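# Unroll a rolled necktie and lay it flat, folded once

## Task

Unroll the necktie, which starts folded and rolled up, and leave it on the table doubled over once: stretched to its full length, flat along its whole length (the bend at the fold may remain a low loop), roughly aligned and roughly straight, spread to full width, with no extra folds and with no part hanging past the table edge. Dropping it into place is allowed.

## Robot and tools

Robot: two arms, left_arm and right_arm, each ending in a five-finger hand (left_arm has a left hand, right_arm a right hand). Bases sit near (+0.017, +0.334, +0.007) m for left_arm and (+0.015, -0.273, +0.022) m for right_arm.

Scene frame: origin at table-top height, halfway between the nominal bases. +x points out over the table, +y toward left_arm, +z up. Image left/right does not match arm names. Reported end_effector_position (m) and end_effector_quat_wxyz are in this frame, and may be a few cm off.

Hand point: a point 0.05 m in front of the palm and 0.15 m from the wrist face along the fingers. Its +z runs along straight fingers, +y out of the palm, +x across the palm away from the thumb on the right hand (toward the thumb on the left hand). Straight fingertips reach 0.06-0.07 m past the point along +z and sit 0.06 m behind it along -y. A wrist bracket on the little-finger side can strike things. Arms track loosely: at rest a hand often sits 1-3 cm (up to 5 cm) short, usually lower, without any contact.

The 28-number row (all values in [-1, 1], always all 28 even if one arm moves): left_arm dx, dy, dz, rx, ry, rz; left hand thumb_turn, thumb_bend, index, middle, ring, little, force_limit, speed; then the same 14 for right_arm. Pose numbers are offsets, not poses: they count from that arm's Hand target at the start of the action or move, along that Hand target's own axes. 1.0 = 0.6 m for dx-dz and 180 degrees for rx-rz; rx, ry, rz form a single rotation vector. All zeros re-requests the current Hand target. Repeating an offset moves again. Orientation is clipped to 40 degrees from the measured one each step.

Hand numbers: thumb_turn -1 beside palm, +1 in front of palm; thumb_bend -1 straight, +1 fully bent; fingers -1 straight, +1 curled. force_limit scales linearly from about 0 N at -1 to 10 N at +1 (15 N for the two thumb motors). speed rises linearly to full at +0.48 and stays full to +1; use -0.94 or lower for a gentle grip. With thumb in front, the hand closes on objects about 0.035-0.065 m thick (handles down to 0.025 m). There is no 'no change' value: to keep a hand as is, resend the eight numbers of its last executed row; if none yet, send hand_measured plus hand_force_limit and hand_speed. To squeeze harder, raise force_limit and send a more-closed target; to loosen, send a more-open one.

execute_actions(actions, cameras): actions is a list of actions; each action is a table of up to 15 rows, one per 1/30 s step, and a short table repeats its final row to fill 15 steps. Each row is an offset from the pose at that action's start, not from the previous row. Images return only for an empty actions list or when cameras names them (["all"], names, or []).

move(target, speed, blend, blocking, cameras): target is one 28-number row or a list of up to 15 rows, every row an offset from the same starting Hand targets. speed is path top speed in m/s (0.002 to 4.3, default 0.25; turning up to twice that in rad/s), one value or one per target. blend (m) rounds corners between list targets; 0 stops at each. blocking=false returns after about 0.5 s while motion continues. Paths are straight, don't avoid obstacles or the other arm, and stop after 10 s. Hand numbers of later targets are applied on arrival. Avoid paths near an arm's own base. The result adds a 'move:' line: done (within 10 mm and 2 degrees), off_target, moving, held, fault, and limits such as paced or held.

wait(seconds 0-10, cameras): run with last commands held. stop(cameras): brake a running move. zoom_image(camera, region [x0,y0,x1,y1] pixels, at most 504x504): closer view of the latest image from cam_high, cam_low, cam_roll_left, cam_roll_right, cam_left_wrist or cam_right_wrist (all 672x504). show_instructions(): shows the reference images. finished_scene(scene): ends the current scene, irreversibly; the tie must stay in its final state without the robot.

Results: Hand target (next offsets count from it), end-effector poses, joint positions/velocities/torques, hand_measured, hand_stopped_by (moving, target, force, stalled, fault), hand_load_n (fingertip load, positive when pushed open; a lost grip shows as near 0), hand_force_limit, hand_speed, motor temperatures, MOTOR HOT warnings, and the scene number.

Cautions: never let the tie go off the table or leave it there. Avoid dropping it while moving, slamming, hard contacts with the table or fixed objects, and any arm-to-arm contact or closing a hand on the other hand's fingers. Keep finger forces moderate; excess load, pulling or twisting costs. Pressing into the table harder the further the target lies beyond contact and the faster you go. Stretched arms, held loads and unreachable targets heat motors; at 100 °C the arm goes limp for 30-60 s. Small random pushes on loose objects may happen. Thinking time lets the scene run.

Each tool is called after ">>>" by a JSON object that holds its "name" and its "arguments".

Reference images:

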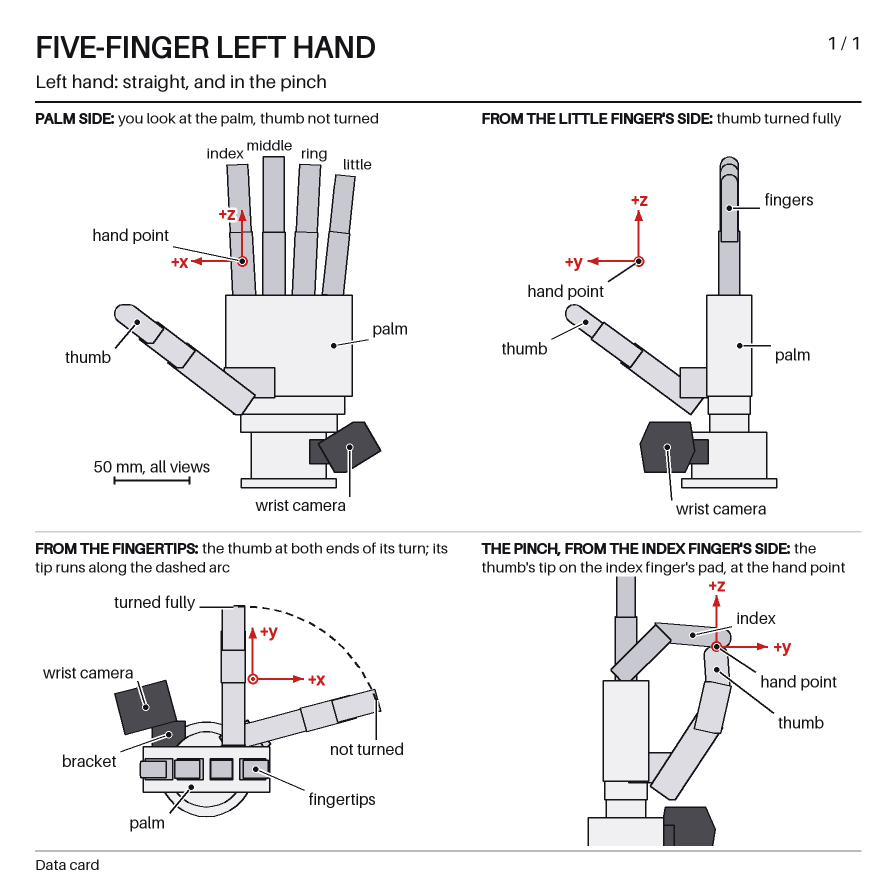

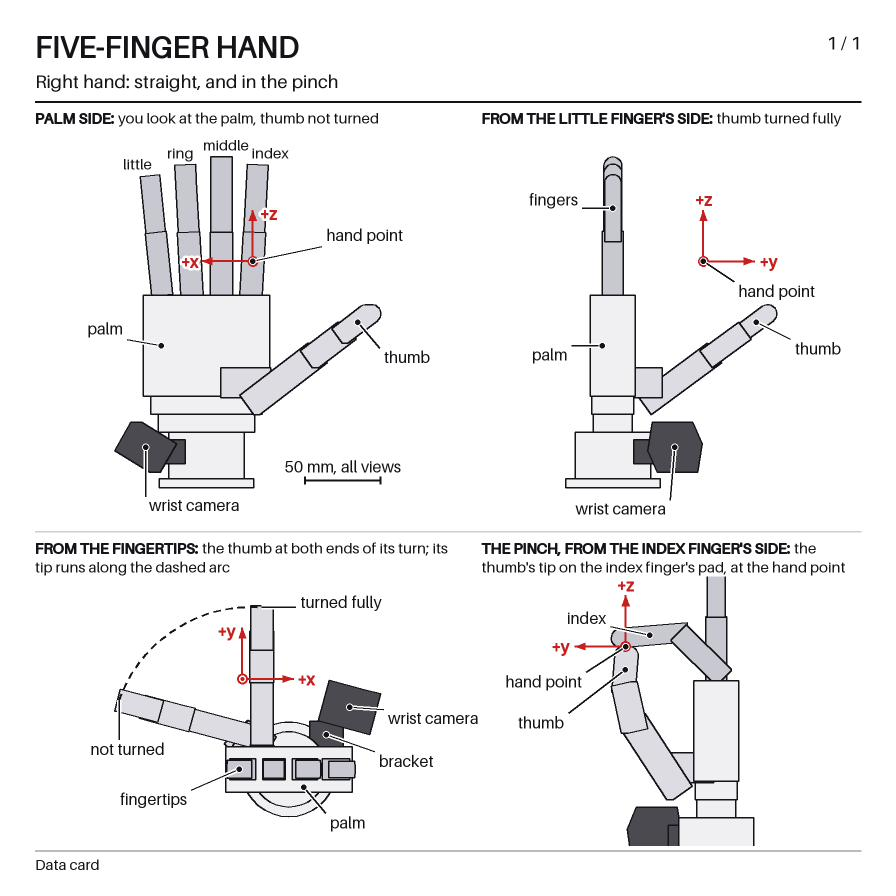

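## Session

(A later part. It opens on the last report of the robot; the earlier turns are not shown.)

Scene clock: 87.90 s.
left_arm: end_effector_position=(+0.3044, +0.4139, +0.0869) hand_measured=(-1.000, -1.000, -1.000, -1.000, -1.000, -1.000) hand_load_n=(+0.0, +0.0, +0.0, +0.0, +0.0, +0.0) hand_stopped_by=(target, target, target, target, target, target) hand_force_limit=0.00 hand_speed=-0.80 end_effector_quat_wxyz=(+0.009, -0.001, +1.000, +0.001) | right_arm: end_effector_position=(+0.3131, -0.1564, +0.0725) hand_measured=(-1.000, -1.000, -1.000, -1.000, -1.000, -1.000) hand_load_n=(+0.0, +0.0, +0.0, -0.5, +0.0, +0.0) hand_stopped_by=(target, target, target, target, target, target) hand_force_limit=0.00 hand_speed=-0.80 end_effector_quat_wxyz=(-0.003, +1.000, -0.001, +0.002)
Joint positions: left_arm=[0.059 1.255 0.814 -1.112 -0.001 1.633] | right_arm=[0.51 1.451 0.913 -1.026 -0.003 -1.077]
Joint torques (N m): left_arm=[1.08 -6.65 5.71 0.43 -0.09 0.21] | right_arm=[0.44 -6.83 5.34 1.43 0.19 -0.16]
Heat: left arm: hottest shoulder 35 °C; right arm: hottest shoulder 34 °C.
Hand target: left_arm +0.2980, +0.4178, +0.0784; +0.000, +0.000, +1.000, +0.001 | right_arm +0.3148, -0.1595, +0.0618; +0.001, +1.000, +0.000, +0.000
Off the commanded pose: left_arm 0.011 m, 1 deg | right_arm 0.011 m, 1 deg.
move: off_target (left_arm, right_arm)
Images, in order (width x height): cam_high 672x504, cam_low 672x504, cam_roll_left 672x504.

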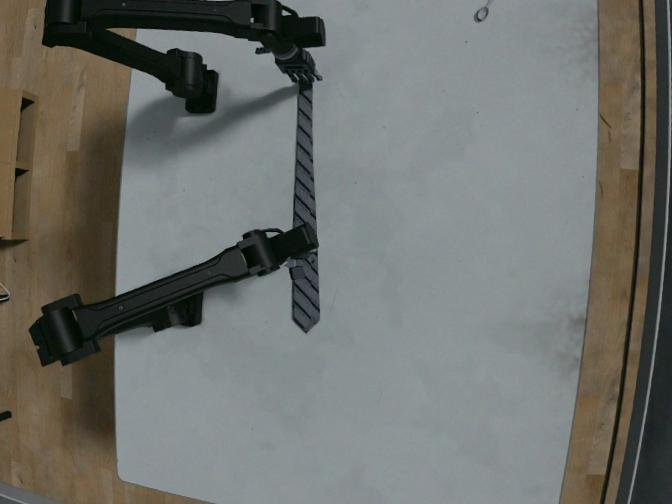

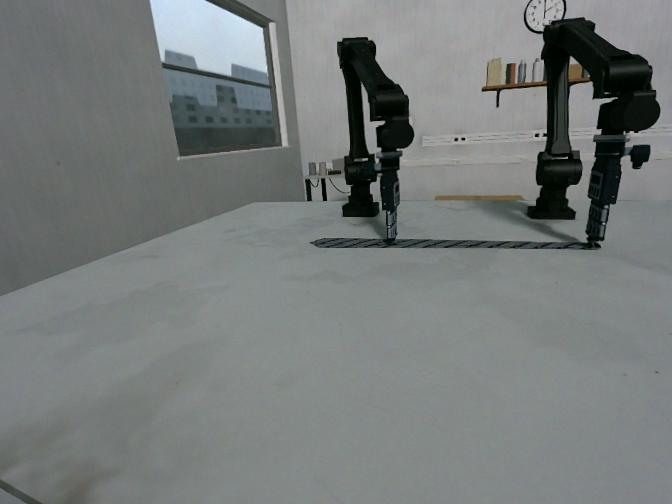

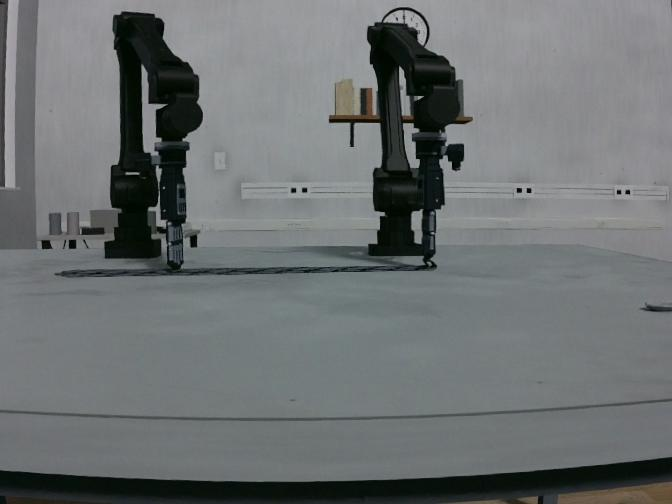

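>>> {"name": "move", "arguments": {"target": [0,-0.05,-0.12,0,0,0,-1,-1,-1,-1,-1,-1,0,-0.8,0,0,0,0,0,0,-1,-1,-1,-1,-1,-1,0,-0.8], "speed": 0.15, "cameras": ["cam_high","cam_low","cam_roll_left"]}}

>>> {"name": "zoom_image", "arguments": {"camera": "cam_roll_left", "region": [390, 245, 440, 280]}}

>>> {"name": "zoom_image", "arguments": {"camera": "cam_high", "region": [260, 40, 360, 140]}}

>>> {"name": "zoom_image", "arguments": {"camera": "cam_low", "region": [540, 215, 620, 265]}}

Scene clock: 93.70 s.
left_arm: end_effector_position=(+0.2843, +0.3919, +0.1346) hand_measured=(-1.000, -1.000, -1.000, -1.000, -1.000, -1.000) hand_load_n=(+0.0, +0.0, +0.0, +0.0, +0.0, +0.0) hand_stopped_by=(target, target, target, target, target, target) hand_force_limit=0.00 hand_speed=-0.80 end_effector_quat_wxyz=(-0.018, +0.000, +1.000, +0.000) | right_arm: end_effector_position=(+0.3131, -0.1564, +0.0725) hand_measured=(-1.000, -1.000, -1.000, -1.000, -1.000, -1.000) hand_load_n=(+0.0, +0.0, +0.0, -1.0, +0.0, +0.0) hand_stopped_by=(target, target, target, target, target, target) hand_force_limit=0.00 hand_speed=-0.80 end_effector_quat_wxyz=(-0.003, +1.000, -0.001, +0.002)
Joint positions: left_arm=[-0.01 1.187 0.888 -1.309 -0.001 1.564] | right_arm=[0.51 1.451 0.913 -1.026 -0.003 -1.077]
Joint torques (N m): left_arm=[-0.85 -6.95 10.47 -0.55 -0.09 -0.04] | right_arm=[0.5 -6.83 5.31 1.39 0.2 -0.15]
Heat: left arm: hottest shoulder 35 °C; right arm: hottest shoulder 34 °C.
Hand target: left_arm +0.2980, +0.3876, +0.1503; +0.000, +0.000, +1.000, +0.001 | right_arm +0.3148, -0.1595, +0.0618; +0.001, +1.000, +0.000, +0.000
Off the commanded pose: left_arm 0.021 m, 2 deg | right_arm 0.011 m, 1 deg.
move: off_target (left_arm, right_arm)
Images, in order (width x height): cam_high 672x504, cam_low 672x504, cam_roll_left 672x504.

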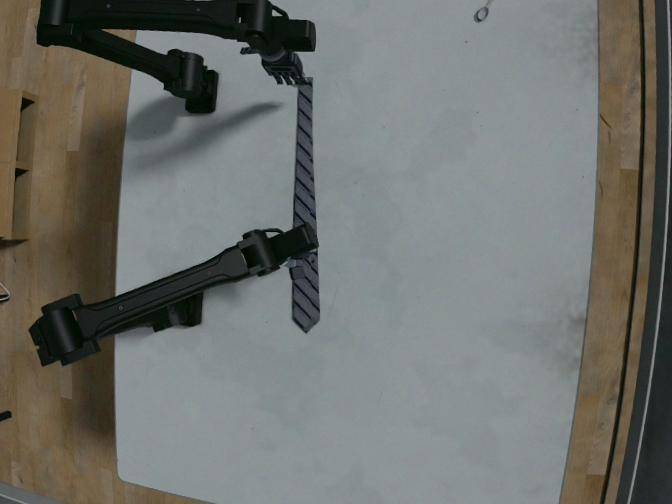

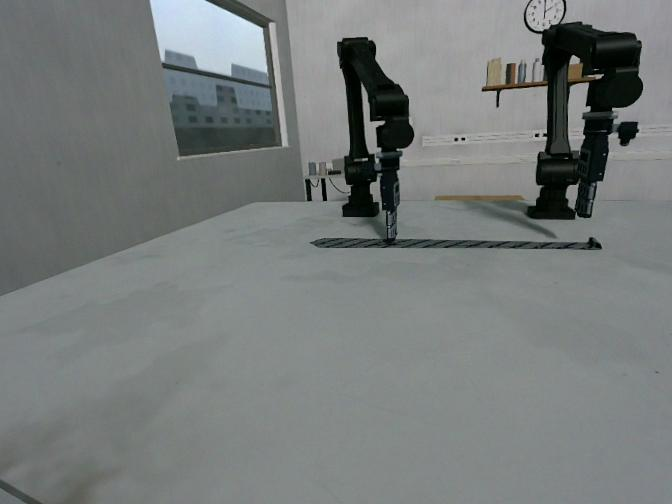

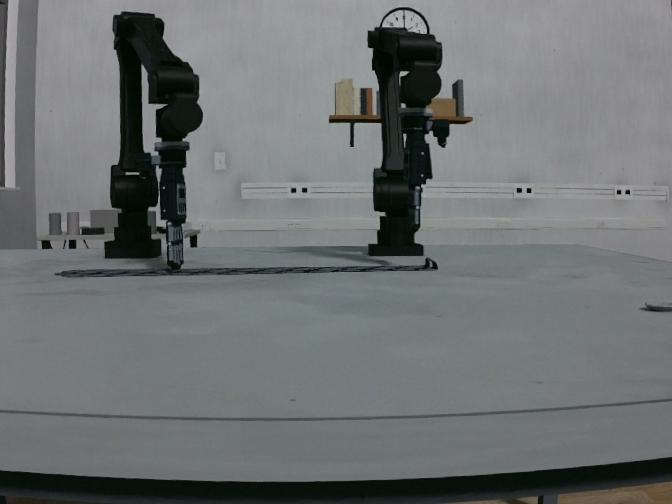

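Scaled by 10.080 from the camera's 672x504 image, which has a finer 960x720 frame.

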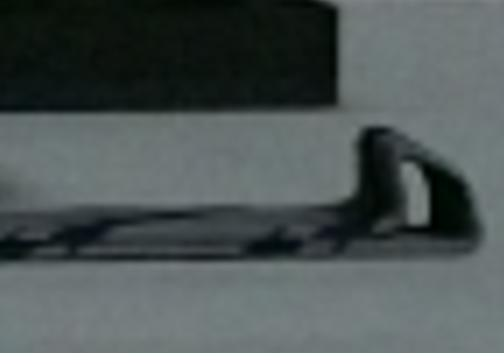

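Scaled by 5.040 from the camera's 672x504 image, which has a finer 960x720 frame.

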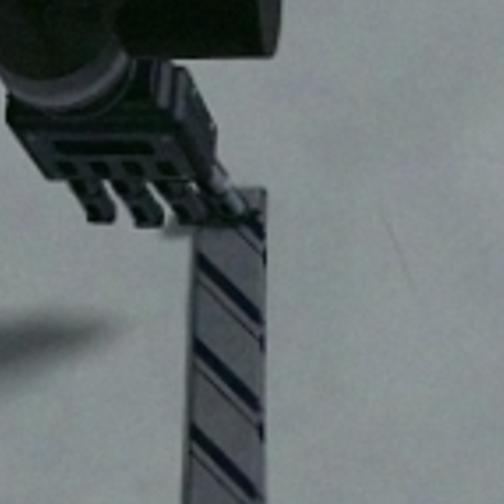

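Scaled by 6.300 from the camera's 672x504 image, which has a finer 960x720 frame.

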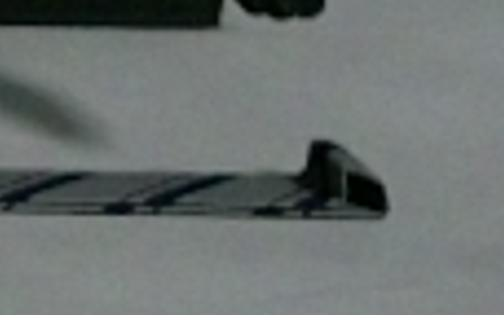

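>>> {"name": "move", "arguments": {"target": [[-0.01,-0.03,0.05,0,0,0,-1,-1,-1,-1,-1,-1,0,-0.8,0,0,0,0,0,0,-1,-1,-1,-1,-1,-1,0,-0.8],[-0.01,-0.03,0.118,0,0,0,-1,-1,-1,-1,-1,-1,0,-0.8,0,0,0,0,0,0,-1,-1,-1,-1,-1,-1,0,-0.8],[-0.01,0.16,0.12,0,0,0,-1,-1,-1,-1,-1,-1,0,-0.8,0,0,0,0,0,0,-1,-1,-1,-1,-1,-1,0,-0.8]], "speed": [0.12,0.12,0.06], "cameras": ["cam_high","cam_low","cam_roll_left"]}}

>>> {"name": "zoom_image", "arguments": {"camera": "cam_roll_left", "region": [380, 230, 460, 280]}}

>>> {"name": "zoom_image", "arguments": {"camera": "cam_high", "region": [260, 40, 360, 140]}}

>>> {"name": "zoom_image", "arguments": {"camera": "cam_low", "region": [540, 215, 620, 265]}}

Scene clock: 109.10 s.
left_arm: end_effector_position=(+0.2976, +0.4775, +0.0805) hand_measured=(-1.000, -1.000, -1.000, -1.000, -1.000, -1.000) hand_load_n=(+0.0, +0.0, +0.0, +0.0, +0.0, +0.0) hand_stopped_by=(target, target, target, target, target, target) hand_force_limit=0.00 hand_speed=-0.80 end_effector_quat_wxyz=(-0.001, -0.001, +1.000, +0.000) | right_arm: end_effector_position=(+0.3131, -0.1564, +0.0725) hand_measured=(-1.000, -1.000, -1.000, -1.000, -1.000, -1.000) hand_load_n=(+0.0, -0.5, +0.0, -1.0, +0.0, +0.0) hand_stopped_by=(target, target, target, target, target, target) hand_force_limit=0.00 hand_speed=-0.80 end_effector_quat_wxyz=(-0.003, +1.000, -0.001, +0.002)
Joint positions: left_arm=[0.259 1.288 0.823 -1.107 -0.001 1.833] | right_arm=[0.51 1.451 0.913 -1.026 -0.003 -1.077]
Joint torques (N m): left_arm=[1.26 -5.89 7.99 0.44 -0.09 0.21] | right_arm=[0.56 -6.89 5.33 1.43 0.19 -0.16]
Heat: left arm: hottest shoulder 35 °C; right arm: hottest shoulder 33 °C.
Hand target: left_arm +0.3040, +0.4836, +0.0784; +0.000, +0.000, +1.000, +0.001 | right_arm +0.3148, -0.1595, +0.0618; +0.001, +1.000, +0.000, +0.000
Off the commanded pose: left_arm 0.009 m, 0 deg | right_arm 0.011 m, 1 deg.
move: off_target (right_arm)
Images, in order (width x height): cam_high 672x504, cam_low 672x504, cam_roll_left 672x504.

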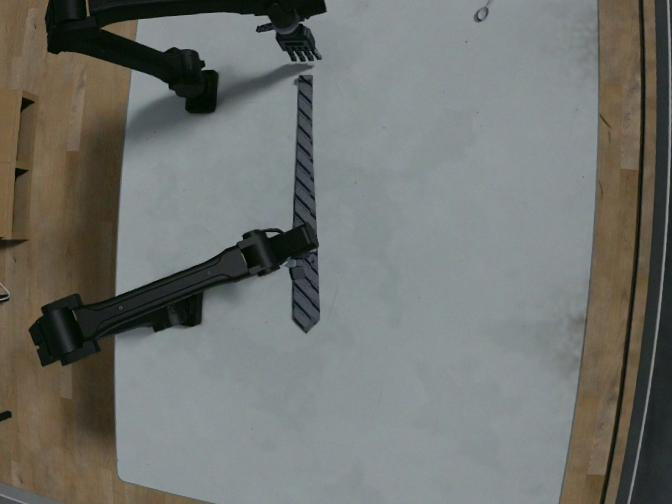

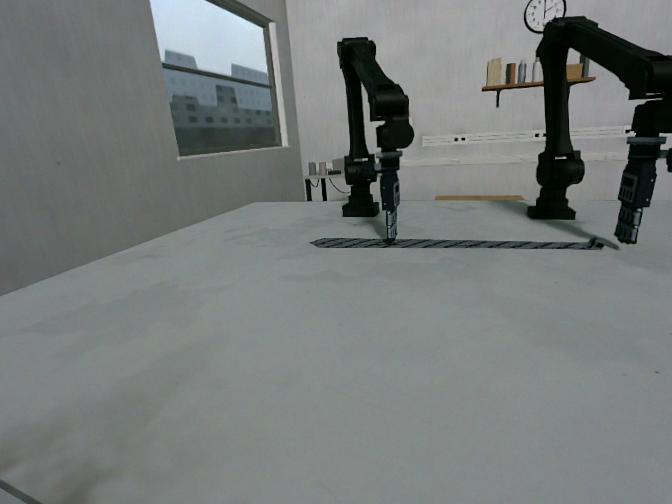

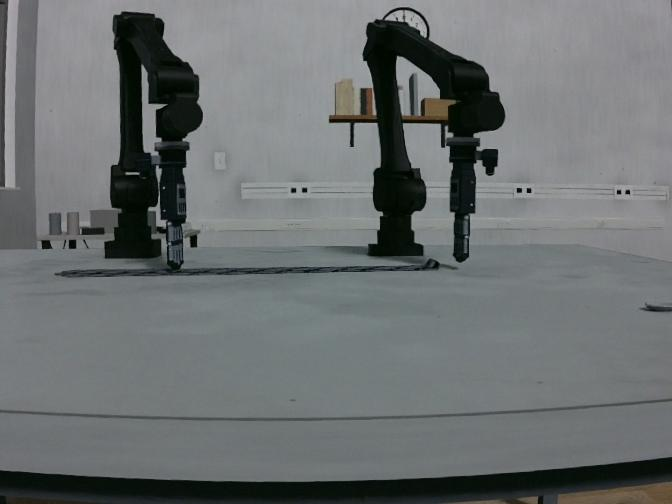

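Scaled by 6.300 from the camera's 672x504 image, which has a finer 960x720 frame.

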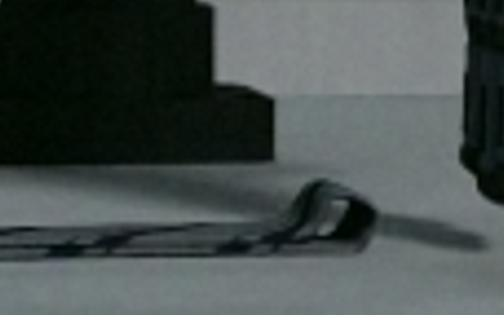

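Scaled by 5.040 from the camera's 672x504 image, which has a finer 960x720 frame.

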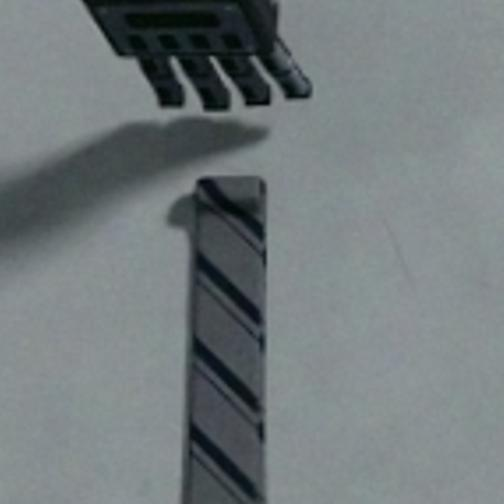

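Scaled by 6.300 from the camera's 672x504 image, which has a finer 960x720 frame.

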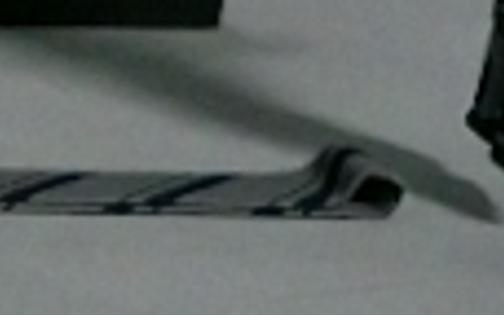

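>>> {"name": "move", "arguments": {"target": [0,0,-0.1,0,0,0,-1,-1,-1,-1,-1,-1,0,-0.8,0,0,-0.15,0,0,0,-1,-1,-1,-1,-1,-1,0,-0.8], "speed": 0.1}}

>>> {"name": "move", "arguments": {"target": [0,0,0,0,0,0,-1,-1,-1,-1,-1,-1,0,-0.8,0,0.25,-0.05,0,0,0,-1,-1,-1,-1,-1,-1,0,-0.8], "cameras": ["cam_high","cam_low","cam_roll_left"]}}

>>> {"name": "zoom_image", "arguments": {"camera": "cam_high", "region": [180, 60, 460, 350]}}

>>> {"name": "zoom_image", "arguments": {"camera": "cam_low", "region": [290, 200, 620, 280]}}

Scene clock: 115.43 s.
left_arm: end_effector_position=(+0.2887, +0.4751, +0.1191) hand_measured=(-1.000, -1.000, -1.000, -1.000, -1.000, -1.000) hand_load_n=(+0.0, +0.0, +0.0, +0.0, +0.0, +0.0) hand_stopped_by=(target, target, target, target, target, target) hand_force_limit=0.00 hand_speed=-0.80 end_effector_quat_wxyz=(-0.023, +0.000, +1.000, -0.006) | right_arm: end_effector_position=(+0.3025, -0.1622, +0.1391) hand_measured=(-1.000, -1.000, -1.000, -1.000, -1.000, -1.000) hand_load_n=(+0.0, +0.0, +0.0, +0.0, +0.0, +0.0) hand_stopped_by=(target, target, target, target, target, target) hand_force_limit=0.00 hand_speed=-0.80 end_effector_quat_wxyz=(+0.006, +1.000, -0.001, -0.015)
Joint positions: left_arm=[0.259 1.251 0.898 -1.265 -0.001 1.834] | right_arm=[0.51 1.367 1.014 -1.25 -0.003 -1.077]
Joint torques (N m): left_arm=[1.14 -8.12 10.74 -0.55 -0.11 0.2] | right_arm=[0.56 -8.06 9.51 -0.16 0.2 -0.16]
Heat: left arm: hottest shoulder 35 °C; right arm: hottest shoulder 33 °C.
Hand target: left_arm +0.3040, +0.4836, +0.1385; +0.000, +0.000, +1.000, +0.001 | right_arm +0.3149, -0.1594, +0.1519; +0.001, +1.000, +0.000, +0.000
Off the commanded pose: left_arm 0.026 m, 3 deg | right_arm 0.018 m, 2 deg.
move: off_target (left_arm, right_arm)

Scene clock: 116.93 s.
left_arm: end_effector_position=(+0.2887, +0.4751, +0.1191) hand_measured=(-1.000, -1.000, -1.000, -1.000, -1.000, -1.000) hand_load_n=(+0.0, +0.0, +0.5, +0.0, +0.0, +0.0) hand_stopped_by=(target, target, target, target, target, target) hand_force_limit=0.00 hand_speed=-0.80 end_effector_quat_wxyz=(-0.023, +0.000, +1.000, -0.006) | right_arm: end_effector_position=(+0.3163, -0.3106, +0.1797) hand_measured=(-1.000, -1.000, -1.000, -1.000, -1.000, -1.000) hand_load_n=(+0.0, +0.0, +0.0, +0.0, +0.0, +0.0) hand_stopped_by=(target, target, target, target, target, target) hand_force_limit=0.00 hand_speed=-0.80 end_effector_quat_wxyz=(+0.001, +1.000, -0.008, +0.001)
Joint positions: left_arm=[0.259 1.251 0.898 -1.265 -0.001 1.834] | right_arm=[0.088 1.235 1.011 -1.345 0.003 -1.486]
Joint torques (N m): left_arm=[1.08 -8.18 10.74 -0.57 -0.11 0.2] | right_arm=[1.49 -6.71 7.15 -0.08 -0.02 -0.16]
Heat: left arm: hottest shoulder 35 °C; right arm: hottest shoulder 33 °C.
Hand target: left_arm +0.3040, +0.4836, +0.1385; +0.000, +0.000, +1.000, +0.001 | right_arm +0.3150, -0.3093, +0.1820; +0.001, +1.000, +0.000, +0.000
Off the commanded pose: left_arm 0.026 m, 3 deg | right_arm 0.003 m, 1 deg.
move: off_target (left_arm)
Images, in order (width x height): cam_high 672x504, cam_low 672x504, cam_roll_left 672x504.

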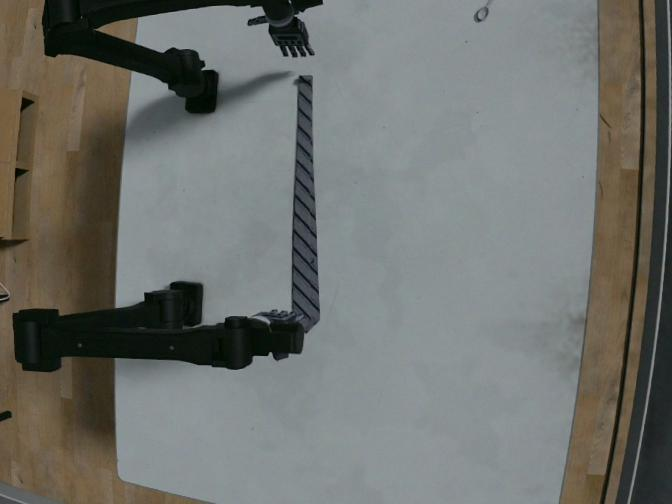

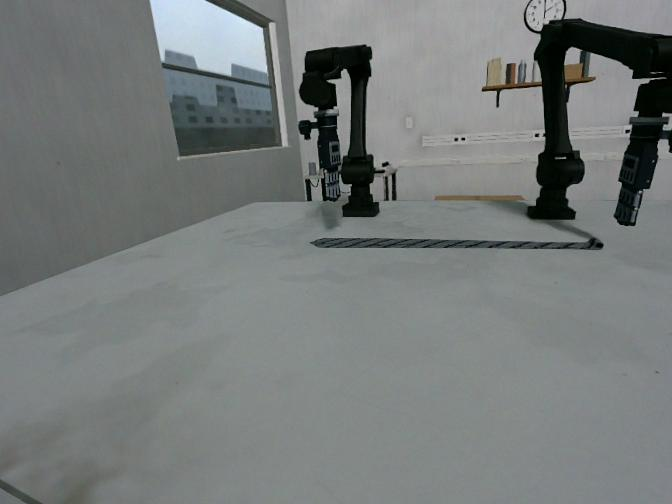

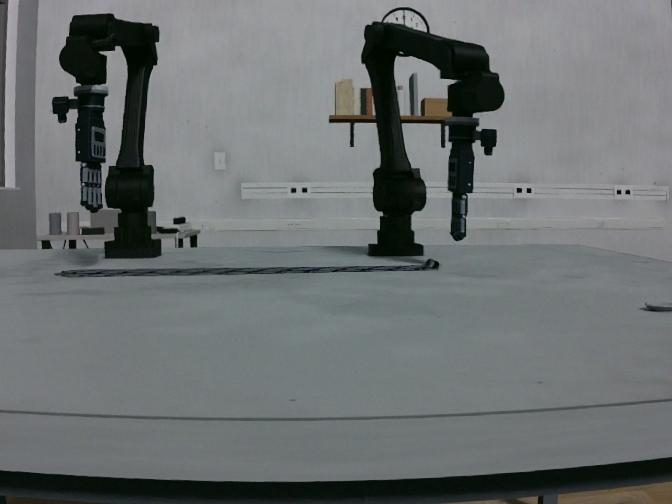

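Scaled by 1.738 from the camera's 672x504 image, which has a finer 960x720 frame.

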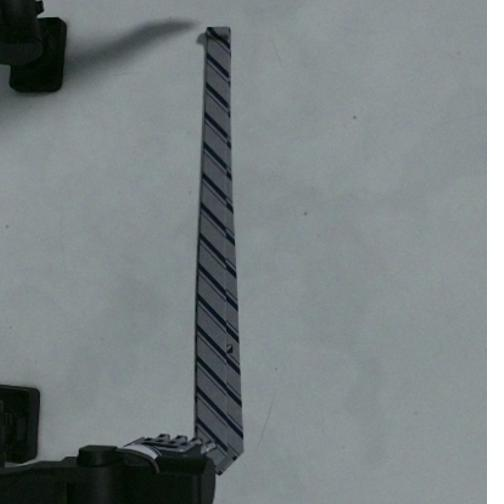

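Scaled by 1.527 from the camera's 672x504 image, which has a finer 960x720 frame.

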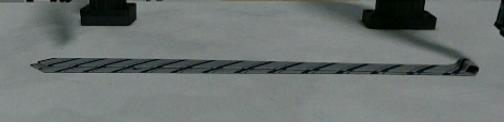

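Flat, straight, folded end is a low loop.

>>> {"name": "finished_scene", "arguments": {"scene": 2}}

The scene is finished: the task was done.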